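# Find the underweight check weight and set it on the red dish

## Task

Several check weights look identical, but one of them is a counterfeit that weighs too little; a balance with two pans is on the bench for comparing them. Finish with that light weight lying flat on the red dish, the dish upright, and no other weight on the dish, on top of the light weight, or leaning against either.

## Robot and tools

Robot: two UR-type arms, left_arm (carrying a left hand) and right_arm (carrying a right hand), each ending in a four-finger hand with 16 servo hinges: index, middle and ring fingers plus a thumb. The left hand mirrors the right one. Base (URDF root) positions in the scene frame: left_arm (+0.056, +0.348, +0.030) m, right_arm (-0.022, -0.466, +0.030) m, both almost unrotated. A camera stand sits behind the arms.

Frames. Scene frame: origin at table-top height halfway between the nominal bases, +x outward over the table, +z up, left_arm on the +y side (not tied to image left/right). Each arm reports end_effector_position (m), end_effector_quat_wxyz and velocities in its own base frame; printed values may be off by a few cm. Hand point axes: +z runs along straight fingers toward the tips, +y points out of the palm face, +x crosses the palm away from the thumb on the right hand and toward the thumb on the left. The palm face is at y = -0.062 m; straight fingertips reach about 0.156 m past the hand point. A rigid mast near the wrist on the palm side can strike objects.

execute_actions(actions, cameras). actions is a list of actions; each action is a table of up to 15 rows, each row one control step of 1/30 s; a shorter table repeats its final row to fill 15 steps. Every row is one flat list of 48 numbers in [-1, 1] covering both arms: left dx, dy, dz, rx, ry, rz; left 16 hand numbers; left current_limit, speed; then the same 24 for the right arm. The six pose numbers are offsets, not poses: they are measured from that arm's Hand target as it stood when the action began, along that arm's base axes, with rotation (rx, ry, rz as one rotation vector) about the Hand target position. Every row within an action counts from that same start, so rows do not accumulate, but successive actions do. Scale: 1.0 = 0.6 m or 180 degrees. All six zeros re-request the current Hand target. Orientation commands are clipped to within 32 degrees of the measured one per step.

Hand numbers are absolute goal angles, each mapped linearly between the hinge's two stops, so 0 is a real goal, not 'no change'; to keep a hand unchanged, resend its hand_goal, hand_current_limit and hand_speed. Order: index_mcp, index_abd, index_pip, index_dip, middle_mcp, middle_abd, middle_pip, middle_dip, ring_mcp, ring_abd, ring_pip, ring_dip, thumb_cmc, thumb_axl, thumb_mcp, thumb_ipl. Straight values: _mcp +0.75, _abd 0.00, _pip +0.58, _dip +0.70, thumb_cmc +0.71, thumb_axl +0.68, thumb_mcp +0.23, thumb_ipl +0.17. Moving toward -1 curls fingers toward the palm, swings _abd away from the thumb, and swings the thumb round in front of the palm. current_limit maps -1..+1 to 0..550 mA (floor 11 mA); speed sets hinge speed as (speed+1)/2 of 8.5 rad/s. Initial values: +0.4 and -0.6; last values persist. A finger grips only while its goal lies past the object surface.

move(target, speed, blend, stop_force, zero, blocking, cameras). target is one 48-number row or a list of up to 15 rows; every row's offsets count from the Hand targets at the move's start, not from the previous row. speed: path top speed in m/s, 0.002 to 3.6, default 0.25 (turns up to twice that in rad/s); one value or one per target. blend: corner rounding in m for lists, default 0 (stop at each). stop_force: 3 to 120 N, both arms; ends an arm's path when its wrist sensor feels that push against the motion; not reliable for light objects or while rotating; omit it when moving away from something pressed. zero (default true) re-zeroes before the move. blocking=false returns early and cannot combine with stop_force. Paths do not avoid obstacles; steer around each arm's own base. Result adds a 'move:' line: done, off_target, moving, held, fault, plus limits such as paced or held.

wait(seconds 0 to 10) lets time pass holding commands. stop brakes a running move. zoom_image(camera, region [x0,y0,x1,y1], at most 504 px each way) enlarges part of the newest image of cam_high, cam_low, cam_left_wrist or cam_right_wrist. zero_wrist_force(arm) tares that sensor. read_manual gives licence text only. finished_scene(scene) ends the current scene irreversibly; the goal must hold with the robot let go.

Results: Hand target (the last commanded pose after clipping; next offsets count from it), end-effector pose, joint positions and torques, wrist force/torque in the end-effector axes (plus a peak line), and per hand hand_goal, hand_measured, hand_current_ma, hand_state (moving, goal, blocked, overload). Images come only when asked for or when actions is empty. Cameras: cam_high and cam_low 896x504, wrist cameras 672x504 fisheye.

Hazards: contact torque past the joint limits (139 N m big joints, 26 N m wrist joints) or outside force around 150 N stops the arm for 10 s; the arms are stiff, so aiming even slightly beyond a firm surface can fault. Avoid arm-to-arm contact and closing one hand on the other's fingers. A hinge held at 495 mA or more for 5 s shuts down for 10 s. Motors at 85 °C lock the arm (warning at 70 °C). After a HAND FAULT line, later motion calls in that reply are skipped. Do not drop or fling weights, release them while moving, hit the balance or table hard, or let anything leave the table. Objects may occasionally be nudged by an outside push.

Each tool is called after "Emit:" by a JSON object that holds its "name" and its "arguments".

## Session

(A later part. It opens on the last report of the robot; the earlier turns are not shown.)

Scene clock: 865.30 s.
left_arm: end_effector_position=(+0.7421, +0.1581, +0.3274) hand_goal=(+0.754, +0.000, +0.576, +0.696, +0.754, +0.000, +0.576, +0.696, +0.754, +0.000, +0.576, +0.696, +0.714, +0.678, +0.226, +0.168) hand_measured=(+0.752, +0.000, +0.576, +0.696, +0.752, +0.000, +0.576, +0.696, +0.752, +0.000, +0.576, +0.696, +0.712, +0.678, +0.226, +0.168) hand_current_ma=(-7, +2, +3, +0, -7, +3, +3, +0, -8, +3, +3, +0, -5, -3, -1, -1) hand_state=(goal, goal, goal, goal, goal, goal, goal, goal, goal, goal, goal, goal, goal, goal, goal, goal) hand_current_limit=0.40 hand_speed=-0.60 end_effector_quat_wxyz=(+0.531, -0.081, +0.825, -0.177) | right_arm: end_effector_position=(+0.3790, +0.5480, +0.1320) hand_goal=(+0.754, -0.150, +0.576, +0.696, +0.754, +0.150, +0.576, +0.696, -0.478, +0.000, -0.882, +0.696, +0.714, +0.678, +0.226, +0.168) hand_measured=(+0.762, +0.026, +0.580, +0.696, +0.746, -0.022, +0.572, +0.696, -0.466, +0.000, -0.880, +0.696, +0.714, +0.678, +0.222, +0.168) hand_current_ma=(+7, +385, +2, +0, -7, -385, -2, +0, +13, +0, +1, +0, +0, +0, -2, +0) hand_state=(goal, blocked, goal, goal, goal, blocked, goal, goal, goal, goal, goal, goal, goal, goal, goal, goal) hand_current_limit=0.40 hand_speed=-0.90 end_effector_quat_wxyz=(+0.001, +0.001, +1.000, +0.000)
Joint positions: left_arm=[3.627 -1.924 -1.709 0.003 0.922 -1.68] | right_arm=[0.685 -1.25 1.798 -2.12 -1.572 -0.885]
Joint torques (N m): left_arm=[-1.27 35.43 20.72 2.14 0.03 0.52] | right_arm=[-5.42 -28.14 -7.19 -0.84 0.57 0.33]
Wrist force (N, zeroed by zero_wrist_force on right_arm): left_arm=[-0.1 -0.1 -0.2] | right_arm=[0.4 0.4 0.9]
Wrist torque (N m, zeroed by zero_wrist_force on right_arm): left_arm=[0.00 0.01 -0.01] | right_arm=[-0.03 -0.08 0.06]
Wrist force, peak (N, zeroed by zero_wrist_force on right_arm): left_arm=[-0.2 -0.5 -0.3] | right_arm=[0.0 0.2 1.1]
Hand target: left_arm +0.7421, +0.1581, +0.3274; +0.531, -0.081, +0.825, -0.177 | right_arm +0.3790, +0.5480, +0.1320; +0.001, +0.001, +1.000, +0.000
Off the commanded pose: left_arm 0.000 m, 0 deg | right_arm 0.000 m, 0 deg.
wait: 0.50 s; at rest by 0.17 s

Emit:
{"name": "move", "arguments": {"target": [[0,0,0,0,0,0,0.754,0,0.576,0.696,0.754,0,0.576,0.696,0.754,0,0.576,0.696,0.714,0.678,0.226,0.168,0.4,-0.6,0,0,-0.049,0,0,0,0.754,-0.15,0.576,0.696,0.754,0.15,0.576,0.696,-0.479,0,-0.883,0.696,0.714,0.678,0.226,0.168,0.4,-0.9],[0,0,0,0,0,0,0.754,0,0.576,0.696,0.754,0,0.576,0.696,0.754,0,0.576,0.696,0.714,0.678,0.226,0.168,0.4,-0.6,0,0,-0.049,0,0,0,0.754,0.133,0.576,0.696,0.754,-0.133,0.576,0.696,-0.479,0,-0.883,0.696,0.714,0.678,0.226,0.168,0.4,-0.9],[0,0,0,0,0,0,0.754,0,0.576,0.696,0.754,0,0.576,0.696,0.754,0,0.576,0.696,0.714,0.678,0.226,0.168,0.4,-0.6,0,0,0.05,0,0,0,0.754,0.133,0.576,0.696,0.754,-0.133,0.576,0.696,-0.479,0,-0.883,0.696,0.714,0.678,0.226,0.168,0.4,-0.9],[0,0,0,0,0,0,0.754,0,0.576,0.696,0.754,0,0.576,0.696,0.754,0,0.576,0.696,0.714,0.678,0.226,0.168,0.4,-0.6,0,0.1,0.15,0,0,0,0.754,0.133,0.576,0.696,0.754,-0.133,0.576,0.696,-0.479,0,-0.883,0.696,0.714,0.678,0.226,0.168,0.4,-0.9]], "speed": [0.04,0.05,0.15,0.2], "blend": [0,0,0.01,0], "cameras": ["cam_high","cam_right_wrist"]}}

Emit:
{"name": "zoom_image", "arguments": {"camera": "cam_right_wrist", "region": [270, 0, 470, 160]}}

Emit:
{"name": "wait", "arguments": {"seconds": 0.5}}

Scene clock: 880.93 s.
left_arm: end_effector_position=(+0.7421, +0.1581, +0.3274) hand_goal=(+0.754, +0.000, +0.576, +0.696, +0.754, +0.000, +0.576, +0.696, +0.754, +0.000, +0.576, +0.696, +0.714, +0.678, +0.226, +0.168) hand_measured=(+0.752, +0.000, +0.576, +0.696, +0.752, +0.000, +0.576, +0.696, +0.752, +0.000, +0.576, +0.696, +0.712, +0.678, +0.226, +0.168) hand_current_ma=(-7, +2, +3, +0, -7, +3, +3, +0, -8, +3, +3, +0, -5, -3, -1, -1) hand_state=(goal, goal, goal, goal, goal, goal, goal, goal, goal, goal, goal, goal, goal, goal, goal, goal) hand_current_limit=0.40 hand_speed=-0.60 end_effector_quat_wxyz=(+0.531, -0.081, +0.825, -0.177) | right_arm: end_effector_position=(+0.3789, +0.6080, +0.2218) hand_goal=(+0.754, +0.134, +0.576, +0.696, +0.754, -0.132, +0.576, +0.696, -0.478, +0.000, -0.882, +0.696, +0.714, +0.678, +0.226, +0.168) hand_measured=(+0.754, +0.130, +0.578, +0.698, +0.752, -0.128, +0.572, +0.696, -0.466, +0.000, -0.880, +0.696, +0.714, +0.678, +0.222, +0.168) hand_current_ma=(+0, -2, +1, +0, -1, +2, -1, +0, +13, +0, +1, +0, +0, +0, -2, +0) hand_state=(goal, goal, goal, goal, goal, goal, goal, goal, goal, goal, goal, goal, goal, goal, goal, goal) hand_current_limit=0.40 hand_speed=-0.90 end_effector_quat_wxyz=(+0.001, +0.000, +1.000, +0.000)
Joint positions: left_arm=[3.627 -1.924 -1.709 0.003 0.922 -1.68] | right_arm=[0.761 -1.228 1.517 -1.86 -1.572 -0.809]
Joint torques (N m): left_arm=[-1.25 34.91 21.23 2.04 0.04 0.42] | right_arm=[-11.72 -50.58 -32.42 -1.37 -2.26 -1.66]
Wrist force (N, zeroed by zero_wrist_force on right_arm): left_arm=[-0.4 0.2 0.2] | right_arm=[0.0 -0.1 -1.2]
Wrist torque (N m, zeroed by zero_wrist_force on right_arm): left_arm=[0.01 0.06 -0.05] | right_arm=[0.07 -0.03 0.08]
Wrist force, peak (N, zeroed by zero_wrist_force on right_arm): left_arm=[-0.8 -0.2 0.1] | right_arm=[0.1 1.9 -2.5]
Hand target: left_arm +0.7421, +0.1581, +0.3274; +0.531, -0.081, +0.825, -0.177 | right_arm +0.3790, +0.6080, +0.2220; +0.001, +0.001, +1.000, +0.000
Off the commanded pose: left_arm 0.000 m, 0 deg | right_arm 0.000 m, 0 deg.
move: done
Images, in order (width x height): cam_high 896x504, cam_right_wrist 672x504.

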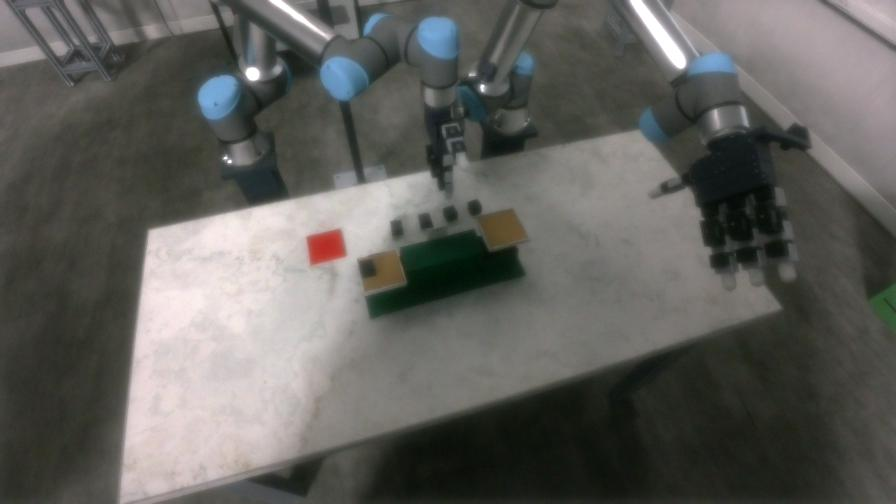

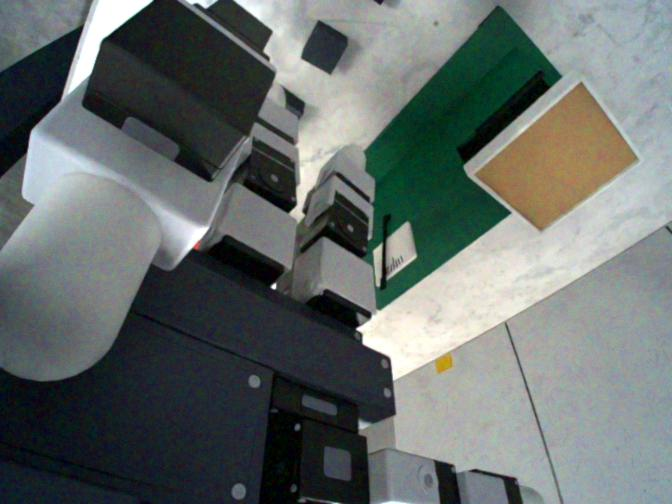

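Scaled by 2.520 from the camera's 672x504 image, which has a finer 960x720 frame.

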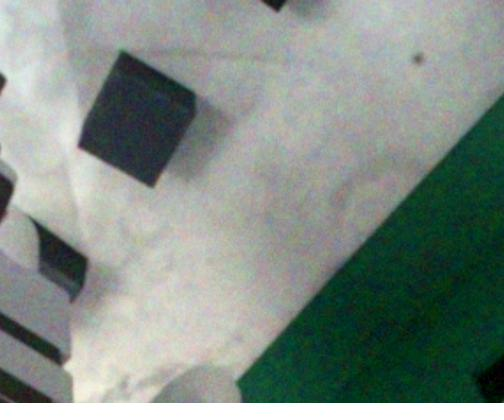

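Scene clock: 881.43 s.
left_arm: end_effector_position=(+0.7421, +0.1581, +0.3274) hand_goal=(+0.754, +0.000, +0.576, +0.696, +0.754, +0.000, +0.576, +0.696, +0.754, +0.000, +0.576, +0.696, +0.714, +0.678, +0.226, +0.168) hand_measured=(+0.752, +0.000, +0.576, +0.696, +0.752, +0.000, +0.576, +0.696, +0.752, +0.000, +0.576, +0.696, +0.712, +0.678, +0.226, +0.168) hand_current_ma=(-7, +2, +3, +0, -7, +3, +3, +0, -8, +3, +3, +0, -5, -3, -1, -1) hand_state=(goal, goal, goal, goal, goal, goal, goal, goal, goal, goal, goal, goal, goal, goal, goal, goal) hand_current_limit=0.40 hand_speed=-0.60 end_effector_quat_wxyz=(+0.531, -0.081, +0.825, -0.177) | right_arm: end_effector_position=(+0.3790, +0.6080, +0.2220) hand_goal=(+0.754, +0.134, +0.576, +0.696, +0.754, -0.132, +0.576, +0.696, -0.478, +0.000, -0.882, +0.696, +0.714, +0.678, +0.226, +0.168) hand_measured=(+0.754, +0.130, +0.578, +0.698, +0.752, -0.128, +0.572, +0.696, -0.466, +0.000, -0.880, +0.696, +0.714, +0.678, +0.222, +0.168) hand_current_ma=(+0, -2, +1, +0, -1, +2, -1, +0, +13, +0, +1, +0, +0, +0, -2, +0) hand_state=(goal, goal, goal, goal, goal, goal, goal, goal, goal, goal, goal, goal, goal, goal, goal, goal) hand_current_limit=0.40 hand_speed=-0.90 end_effector_quat_wxyz=(+0.001, +0.000, +1.000, +0.000)
Joint positions: left_arm=[3.627 -1.924 -1.709 0.003 0.922 -1.68] | right_arm=[0.761 -1.229 1.516 -1.86 -1.572 -0.809]
Joint torques (N m): left_arm=[-1.36 34.96 20.54 2.05 0.13 0.4] | right_arm=[-13.15 -51.26 -36.14 -0.15 -2.2 -0.61]
Wrist force (N, zeroed by zero_wrist_force on right_arm): left_arm=[-0.1 -0.5 0.1] | right_arm=[-0.1 0.2 -0.9]
Wrist torque (N m, zeroed by zero_wrist_force on right_arm): left_arm=[-0.08 0.02 0.00] | right_arm=[0.08 -0.03 0.08]
Wrist force, peak (N, zeroed by zero_wrist_force on right_arm): left_arm=[-0.5 -0.4 0.2] | right_arm=[0.1 0.2 -1.3]
Hand target: left_arm +0.7421, +0.1581, +0.3274; +0.531, -0.081, +0.825, -0.177 | right_arm +0.3790, +0.6080, +0.2220; +0.001, +0.001, +1.000, +0.000
Off the commanded pose: left_arm 0.000 m, 0 deg | right_arm 0.000 m, 0 deg.
wait: 0.50 s; at rest by 0.17 s

Emit:
{"name": "move", "arguments": {"target": [[0,0,0,0,0,0,0.754,0,0.576,0.696,0.754,0,0.576,0.696,0.754,0,0.576,0.696,0.714,0.678,0.226,0.168,0.4,-0.6,-0.005,0.022,-0.08,0,0,0,0.754,0.133,0.576,0.696,0.754,-0.133,0.576,0.696,-0.479,0,-0.883,0.696,0.714,0.678,0.226,0.168,0.4,-0.9],[0,0,0,0,0,0,0.754,0,0.576,0.696,0.754,0,0.576,0.696,0.754,0,0.576,0.696,0.714,0.678,0.226,0.168,0.4,-0.6,-0.005,0.022,-0.2,0,0,0,0.754,0.133,0.576,0.696,0.754,-0.133,0.576,0.696,-0.479,0,-0.883,0.696,0.714,0.678,0.226,0.168,0.4,-0.9],[0,0,0,0,0,0,0.754,0,0.576,0.696,0.754,0,0.576,0.696,0.754,0,0.576,0.696,0.714,0.678,0.226,0.168,0.4,-0.6,-0.005,0.022,-0.2,0,0,0,0.754,-0.15,0.576,0.696,0.754,0.15,0.576,0.696,-0.479,0,-0.883,0.696,0.714,0.678,0.226,0.168,0.4,-0.9],[0,0,0,0,0,0,0.754,0,0.576,0.696,0.754,0,0.576,0.696,0.754,0,0.576,0.696,0.714,0.678,0.226,0.168,0.4,-0.6,-0.005,0.022,-0.15,0,0,0,0.754,-0.15,0.576,0.696,0.754,0.15,0.576,0.696,-0.479,0,-0.883,0.696,0.714,0.678,0.226,0.168,0.4,-0.9]], "speed": [0.15,0.06,0.06,0.06], "blend": [0.01,0,0,0], "cameras": ["cam_right_wrist"]}}

Emit:
{"name": "wait", "arguments": {"seconds": 0.5}}

Emit:
{"name": "wait", "arguments": {"seconds": 0.5}}

Emit:
{"name": "wait", "arguments": {"seconds": 0.5}}

Scene clock: 902.90 s.
left_arm: end_effector_position=(+0.7421, +0.1581, +0.3274) hand_goal=(+0.754, +0.000, +0.576, +0.696, +0.754, +0.000, +0.576, +0.696, +0.754, +0.000, +0.576, +0.696, +0.714, +0.678, +0.226, +0.168) hand_measured=(+0.752, +0.000, +0.576, +0.696, +0.752, +0.000, +0.576, +0.696, +0.752, +0.000, +0.576, +0.696, +0.712, +0.678, +0.226, +0.168) hand_current_ma=(-7, +2, +3, +0, -7, +3, +3, +0, -8, +3, +3, +0, -5, -3, -1, -1) hand_state=(goal, goal, goal, goal, goal, goal, goal, goal, goal, goal, goal, goal, goal, goal, goal, goal) hand_current_limit=0.40 hand_speed=-0.60 end_effector_quat_wxyz=(+0.531, -0.081, +0.825, -0.177) | right_arm: end_effector_position=(+0.3761, +0.6213, +0.1322) hand_goal=(+0.754, -0.150, +0.576, +0.696, +0.754, +0.150, +0.576, +0.696, -0.478, +0.000, -0.882, +0.696, +0.714, +0.678, +0.226, +0.168) hand_measured=(+0.766, +0.028, +0.584, +0.698, +0.742, -0.020, +0.570, +0.696, -0.466, +0.000, -0.880, +0.696, +0.714, +0.678, +0.222, +0.168) hand_current_ma=(+13, +385, +5, +1, -12, -385, -4, +0, +13, +0, +1, +0, +0, +0, -2, +0) hand_state=(goal, blocked, goal, goal, goal, blocked, goal, goal, goal, goal, goal, goal, goal, goal, goal, goal) hand_current_limit=0.40 hand_speed=-0.90 end_effector_quat_wxyz=(+0.001, +0.001, +1.000, +0.000)
Joint positions: left_arm=[3.627 -1.924 -1.709 0.003 0.922 -1.68] | right_arm=[0.78 -1.127 1.618 -2.063 -1.572 -0.79]
Joint torques (N m): left_arm=[-0.94 35.32 20.82 2 0.19 0.47] | right_arm=[-10.08 -34.28 -7.9 -4.96 0.66 -1.15]
Wrist force (N, zeroed by zero_wrist_force on right_arm): left_arm=[-0.5 -0.2 0.0] | right_arm=[0.0 0.1 0.7]
Wrist torque (N m, zeroed by zero_wrist_force on right_arm): left_arm=[-0.02 0.06 -0.04] | right_arm=[-0.06 -0.03 0.01]
Wrist force, peak (N, zeroed by zero_wrist_force on right_arm): left_arm=[-0.4 -0.6 0.0] | right_arm=[-0.5 -0.3 -2.9]
Hand target: left_arm +0.7421, +0.1581, +0.3274; +0.531, -0.081, +0.825, -0.177 | right_arm +0.3760, +0.6212, +0.1320; +0.001, +0.001, +1.000, +0.000
Off the commanded pose: left_arm 0.000 m, 0 deg | right_arm 0.000 m, 0 deg.
move: done
Images, in order (width x height): cam_right_wrist 672x504.

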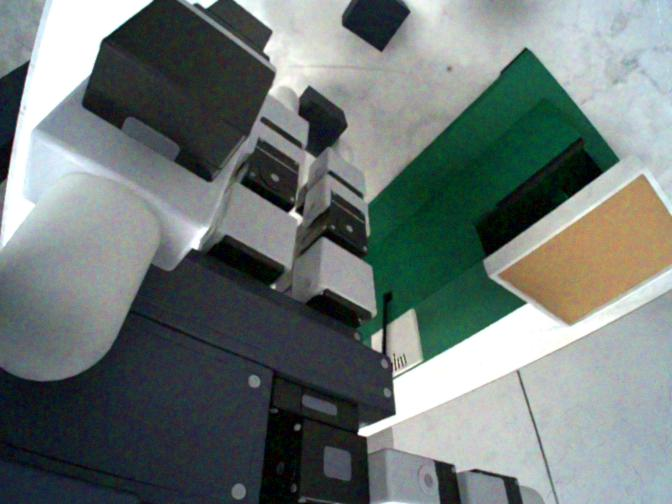

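Scene clock: 903.40 s.
left_arm: end_effector_position=(+0.7421, +0.1581, +0.3274) hand_goal=(+0.754, +0.000, +0.576, +0.696, +0.754, +0.000, +0.576, +0.696, +0.754, +0.000, +0.576, +0.696, +0.714, +0.678, +0.226, +0.168) hand_measured=(+0.752, +0.000, +0.576, +0.696, +0.752, +0.000, +0.576, +0.696, +0.752, +0.000, +0.576, +0.696, +0.712, +0.678, +0.226, +0.168) hand_current_ma=(-7, +2, +3, +0, -7, +3, +3, +0, -8, +3, +3, +0, -5, -3, -1, -1) hand_state=(goal, goal, goal, goal, goal, goal, goal, goal, goal, goal, goal, goal, goal, goal, goal, goal) hand_current_limit=0.40 hand_speed=-0.60 end_effector_quat_wxyz=(+0.531, -0.081, +0.825, -0.177) | right_arm: end_effector_position=(+0.3760, +0.6212, +0.1320) hand_goal=(+0.754, -0.150, +0.576, +0.696, +0.754, +0.150, +0.576, +0.696, -0.478, +0.000, -0.882, +0.696, +0.714, +0.678, +0.226, +0.168) hand_measured=(+0.766, +0.028, +0.584, +0.698, +0.742, -0.020, +0.570, +0.696, -0.466, +0.000, -0.880, +0.696, +0.714, +0.678, +0.222, +0.168) hand_current_ma=(+13, +385, +5, +1, -12, -385, -4, +0, +13, +0, +1, +0, +0, +0, -2, +0) hand_state=(goal, blocked, goal, goal, goal, blocked, goal, goal, goal, goal, goal, goal, goal, goal, goal, goal) hand_current_limit=0.40 hand_speed=-0.90 end_effector_quat_wxyz=(+0.001, +0.001, +1.000, +0.000)
Joint positions: left_arm=[3.627 -1.924 -1.709 0.003 0.922 -1.68] | right_arm=[0.78 -1.127 1.618 -2.063 -1.572 -0.79]
Joint torques (N m): left_arm=[-1.54 36.02 20.73 1.94 0.05 0.52] | right_arm=[-9.82 -33.94 -8.5 -3.54 0.6 -0.84]
Wrist force (N, zeroed by zero_wrist_force on right_arm): left_arm=[0.1 -0.2 0.1] | right_arm=[0.0 0.2 0.8]
Wrist torque (N m, zeroed by zero_wrist_force on right_arm): left_arm=[-0.03 -0.01 0.01] | right_arm=[-0.05 -0.03 0.01]
Wrist force, peak (N, zeroed by zero_wrist_force on right_arm): left_arm=[-0.2 -0.5 0.0] | right_arm=[0.1 0.1 1.3]
Hand target: left_arm +0.7421, +0.1581, +0.3274; +0.531, -0.081, +0.825, -0.177 | right_arm +0.3760, +0.6212, +0.1320; +0.001, +0.001, +1.000, +0.000
Off the commanded pose: left_arm 0.000 m, 0 deg | right_arm 0.000 m, 0 deg.
wait: 0.50 s; at rest by 0.17 s

Scene clock: 903.90 s.
left_arm: end_effector_position=(+0.7421, +0.1581, +0.3274) hand_goal=(+0.754, +0.000, +0.576, +0.696, +0.754, +0.000, +0.576, +0.696, +0.754, +0.000, +0.576, +0.696, +0.714, +0.678, +0.226, +0.168) hand_measured=(+0.752, +0.000, +0.576, +0.696, +0.752, +0.000, +0.576, +0.696, +0.752, +0.000, +0.576, +0.696, +0.712, +0.678, +0.226, +0.168) hand_current_ma=(-7, +2, +3, +0, -7, +3, +3, +0, -8, +3, +3, +0, -5, -3, -1, -1) hand_state=(goal, goal, goal, goal, goal, goal, goal, goal, goal, goal, goal, goal, goal, goal, goal, goal) hand_current_limit=0.40 hand_speed=-0.60 end_effector_quat_wxyz=(+0.531, -0.081, +0.825, -0.177) | right_arm: end_effector_position=(+0.3760, +0.6212, +0.1320) hand_goal=(+0.754, -0.150, +0.576, +0.696, +0.754, +0.150, +0.576, +0.696, -0.478, +0.000, -0.882, +0.696, +0.714, +0.678, +0.226, +0.168) hand_measured=(+0.766, +0.028, +0.584, +0.698, +0.742, -0.020, +0.570, +0.696, -0.466, +0.000, -0.880, +0.696, +0.714, +0.678, +0.222, +0.168) hand_current_ma=(+13, +385, +5, +1, -12, -385, -4, +0, +13, +0, +1, +0, +0, +0, -2, +0) hand_state=(goal, blocked, goal, goal, goal, blocked, goal, goal, goal, goal, goal, goal, goal, goal, goal, goal) hand_current_limit=0.40 hand_speed=-0.90 end_effector_quat_wxyz=(+0.001, +0.001, +1.000, +0.000)
Joint positions: left_arm=[3.627 -1.924 -1.709 0.003 0.922 -1.68] | right_arm=[0.78 -1.127 1.618 -2.063 -1.572 -0.79]
Joint torques (N m): left_arm=[-1.36 34.94 20.21 2.03 0.13 0.47] | right_arm=[-9.17 -34.45 -7.87 -2.38 0.65 -0.53]
Wrist force (N, zeroed by zero_wrist_force on right_arm): left_arm=[-0.3 -0.2 -0.1] | right_arm=[0.0 0.1 0.7]
Wrist torque (N m, zeroed by zero_wrist_force on right_arm): left_arm=[-0.02 0.03 -0.02] | right_arm=[-0.06 -0.03 0.02]
Wrist force, peak (N, zeroed by zero_wrist_force on right_arm): left_arm=[-0.5 -0.5 0.0] | right_arm=[0.0 0.3 1.0]
Hand target: left_arm +0.7421, +0.1581, +0.3274; +0.531, -0.081, +0.825, -0.177 | right_arm +0.3760, +0.6212, +0.1320; +0.001, +0.001, +1.000, +0.000
Off the commanded pose: left_arm 0.000 m, 0 deg | right_arm 0.000 m, 0 deg.
wait: 0.50 s; at rest by 0.17 s

Scene clock: 904.40 s.
left_arm: end_effector_position=(+0.7421, +0.1581, +0.3274) hand_goal=(+0.754, +0.000, +0.576, +0.696, +0.754, +0.000, +0.576, +0.696, +0.754, +0.000, +0.576, +0.696, +0.714, +0.678, +0.226, +0.168) hand_measured=(+0.752, +0.000, +0.576, +0.696, +0.752, +0.000, +0.576, +0.696, +0.752, +0.000, +0.576, +0.696, +0.712, +0.678, +0.226, +0.168) hand_current_ma=(-7, +2, +3, +0, -7, +3, +3, +0, -8, +3, +3, +0, -5, -3, -1, -1) hand_state=(goal, goal, goal, goal, goal, goal, goal, goal, goal, goal, goal, goal, goal, goal, goal, goal) hand_current_limit=0.40 hand_speed=-0.60 end_effector_quat_wxyz=(+0.531, -0.081, +0.825, -0.177) | right_arm: end_effector_position=(+0.3760, +0.6212, +0.1320) hand_goal=(+0.754, -0.150, +0.576, +0.696, +0.754, +0.150, +0.576, +0.696, -0.478, +0.000, -0.882, +0.696, +0.714, +0.678, +0.226, +0.168) hand_measured=(+0.766, +0.028, +0.584, +0.698, +0.742, -0.020, +0.570, +0.696, -0.466, +0.000, -0.880, +0.696, +0.714, +0.678, +0.222, +0.168) hand_current_ma=(+13, +385, +5, +1, -12, -385, -4, +0, +13, +0, +1, +0, +0, +0, -2, +0) hand_state=(goal, blocked, goal, goal, goal, blocked, goal, goal, goal, goal, goal, goal, goal, goal, goal, goal) hand_current_limit=0.40 hand_speed=-0.90 end_effector_quat_wxyz=(+0.001, +0.001, +1.000, +0.000)
Joint positions: left_arm=[3.627 -1.924 -1.709 0.003 0.922 -1.68] | right_arm=[0.78 -1.127 1.618 -2.063 -1.572 -0.79]
Joint torques (N m): left_arm=[-1.38 35.53 20.85 1.88 0.13 0.45] | right_arm=[-7.87 -34.45 -8.31 -1.44 0.6 -0.23]
Wrist force (N, zeroed by zero_wrist_force on right_arm): left_arm=[-0.3 0.0 0.2] | right_arm=[-0.1 0.0 0.6]
Wrist torque (N m, zeroed by zero_wrist_force on right_arm): left_arm=[-0.01 0.04 -0.03] | right_arm=[-0.05 -0.02 0.01]
Wrist force, peak (N, zeroed by zero_wrist_force on right_arm): left_arm=[-0.5 -0.4 -0.1] | right_arm=[-0.1 0.1 1.1]
Hand target: left_arm +0.7421, +0.1581, +0.3274; +0.531, -0.081, +0.825, -0.177 | right_arm +0.3760, +0.6212, +0.1320; +0.001, +0.001, +1.000, +0.000
Off the commanded pose: left_arm 0.000 m, 0 deg | right_arm 0.000 m, 0 deg.
wait: 0.50 s; at rest by 0.17 s

Emit:
{"name": "move", "arguments": {"target": [[0,0,0,0,0,0,0.754,0,0.576,0.696,0.754,0,0.576,0.696,0.754,0,0.576,0.696,0.714,0.678,0.226,0.168,0.4,-0.6,0,0,-0.049,0,0,0,0.754,-0.15,0.576,0.696,0.754,0.15,0.576,0.696,-0.479,0,-0.883,0.696,0.714,0.678,0.226,0.168,0.4,-0.9],[0,0,0,0,0,0,0.754,0,0.576,0.696,0.754,0,0.576,0.696,0.754,0,0.576,0.696,0.714,0.678,0.226,0.168,0.4,-0.6,0,0,-0.049,0,0,0,0.754,0.133,0.576,0.696,0.754,-0.133,0.576,0.696,-0.479,0,-0.883,0.696,0.714,0.678,0.226,0.168,0.4,-0.9],[0,0,0,0,0,0,0.754,0,0.576,0.696,0.754,0,0.576,0.696,0.754,0,0.576,0.696,0.714,0.678,0.226,0.168,0.4,-0.6,0,0,0.05,0,0,0,0.754,0.133,0.576,0.696,0.754,-0.133,0.576,0.696,-0.479,0,-0.883,0.696,0.714,0.678,0.226,0.168,0.4,-0.9],[0,0,0,0,0,0,0.754,0,0.576,0.696,0.754,0,0.576,0.696,0.754,0,0.576,0.696,0.714,0.678,0.226,0.168,0.4,-0.6,0,0.1,0.15,0,0,0,0.754,0.133,0.576,0.696,0.754,-0.133,0.576,0.696,-0.479,0,-0.883,0.696,0.714,0.678,0.226,0.168,0.4,-0.9]], "speed": [0.04,0.05,0.15,0.2], "blend": [0,0,0.01,0], "cameras": ["cam_high","cam_right_wrist"]}}

Emit:
{"name": "zoom_image", "arguments": {"camera": "cam_right_wrist", "region": [270, 0, 470, 160]}}

Emit:
{"name": "wait", "arguments": {"seconds": 0.5}}

Scene clock: 920.87 s.
left_arm: end_effector_position=(+0.7421, +0.1581, +0.3274) hand_goal=(+0.754, +0.000, +0.576, +0.696, +0.754, +0.000, +0.576, +0.696, +0.754, +0.000, +0.576, +0.696, +0.714, +0.678, +0.226, +0.168) hand_measured=(+0.752, +0.000, +0.576, +0.696, +0.752, +0.000, +0.576, +0.696, +0.752, +0.000, +0.576, +0.696, +0.712, +0.678, +0.226, +0.168) hand_current_ma=(-7, +2, +3, +0, -7, +3, +3, +0, -8, +3, +3, +0, -5, -3, -1, -1) hand_state=(goal, goal, goal, goal, goal, goal, goal, goal, goal, goal, goal, goal, goal, goal, goal, goal) hand_current_limit=0.40 hand_speed=-0.60 end_effector_quat_wxyz=(+0.531, -0.081, +0.825, -0.177) | right_arm: end_effector_position=(+0.3759, +0.6812, +0.2218) hand_goal=(+0.754, +0.134, +0.576, +0.696, +0.754, -0.132, +0.576, +0.696, -0.478, +0.000, -0.882, +0.696, +0.714, +0.678, +0.226, +0.168) hand_measured=(+0.754, +0.130, +0.578, +0.698, +0.750, -0.128, +0.572, +0.694, -0.466, +0.000, -0.880, +0.696, +0.714, +0.678, +0.222, +0.168) hand_current_ma=(+0, -2, +1, +1, -1, +2, -1, -1, +13, +0, +1, +0, +0, +0, -2, +0) hand_state=(goal, goal, goal, goal, goal, goal, goal, goal, goal, goal, goal, goal, goal, goal, goal, goal) hand_current_limit=0.40 hand_speed=-0.90 end_effector_quat_wxyz=(+0.001, +0.000, +1.000, +0.000)
Joint positions: left_arm=[3.627 -1.924 -1.709 0.003 0.922 -1.68] | right_arm=[0.843 -1.087 1.311 -1.796 -1.572 -0.727]
Joint torques (N m): left_arm=[-0.94 34.74 20.66 1.87 0.12 0.48] | right_arm=[-13.16 -55.49 -33.97 -1.32 -2.24 -1.97]
Wrist force (N, zeroed by zero_wrist_force on right_arm): left_arm=[-0.4 -0.1 0.0] | right_arm=[-0.2 -0.3 -1.2]
Wrist torque (N m, zeroed by zero_wrist_force on right_arm): left_arm=[-0.02 0.05 -0.03] | right_arm=[0.04 0.00 0.04]
Wrist force, peak (N, zeroed by zero_wrist_force on right_arm): left_arm=[-0.4 -0.6 0.0] | right_arm=[0.0 1.7 -2.3]
Hand target: left_arm +0.7421, +0.1581, +0.3274; +0.531, -0.081, +0.825, -0.177 | right_arm +0.3760, +0.6812, +0.2220; +0.001, +0.001, +1.000, +0.000
Off the commanded pose: left_arm 0.000 m, 0 deg | right_arm 0.000 m, 0 deg.
move: done
Images, in order (width x height): cam_high 896x504, cam_right_wrist 672x504.

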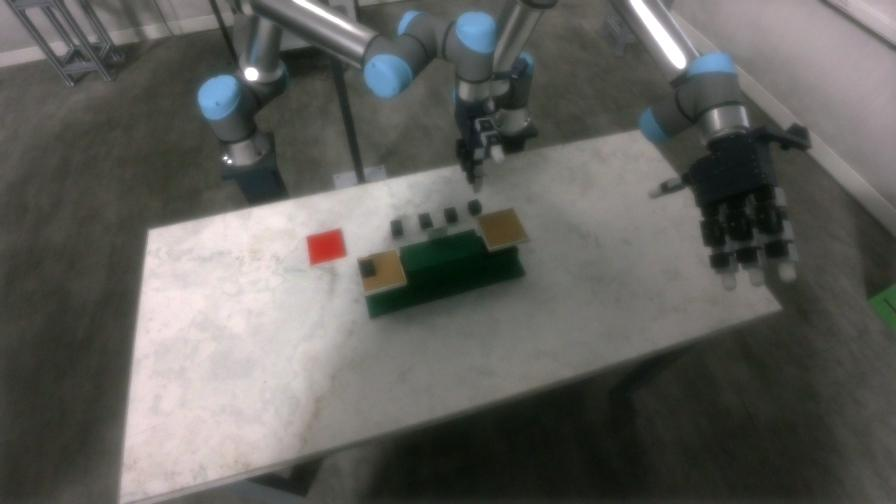

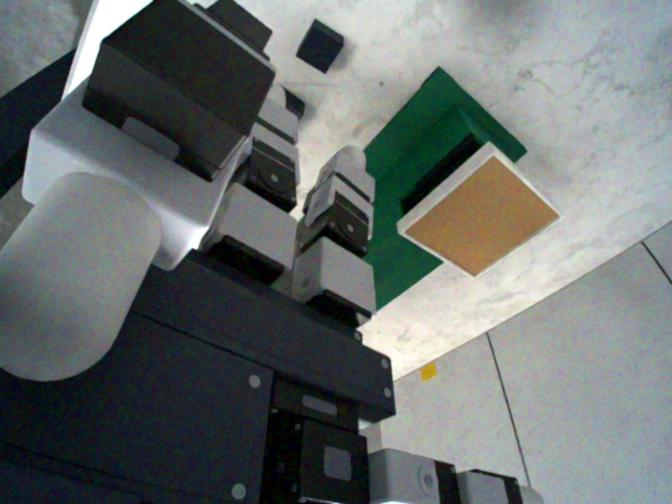

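Scaled by 2.520 from the camera's 672x504 image, which has a finer 960x720 frame.

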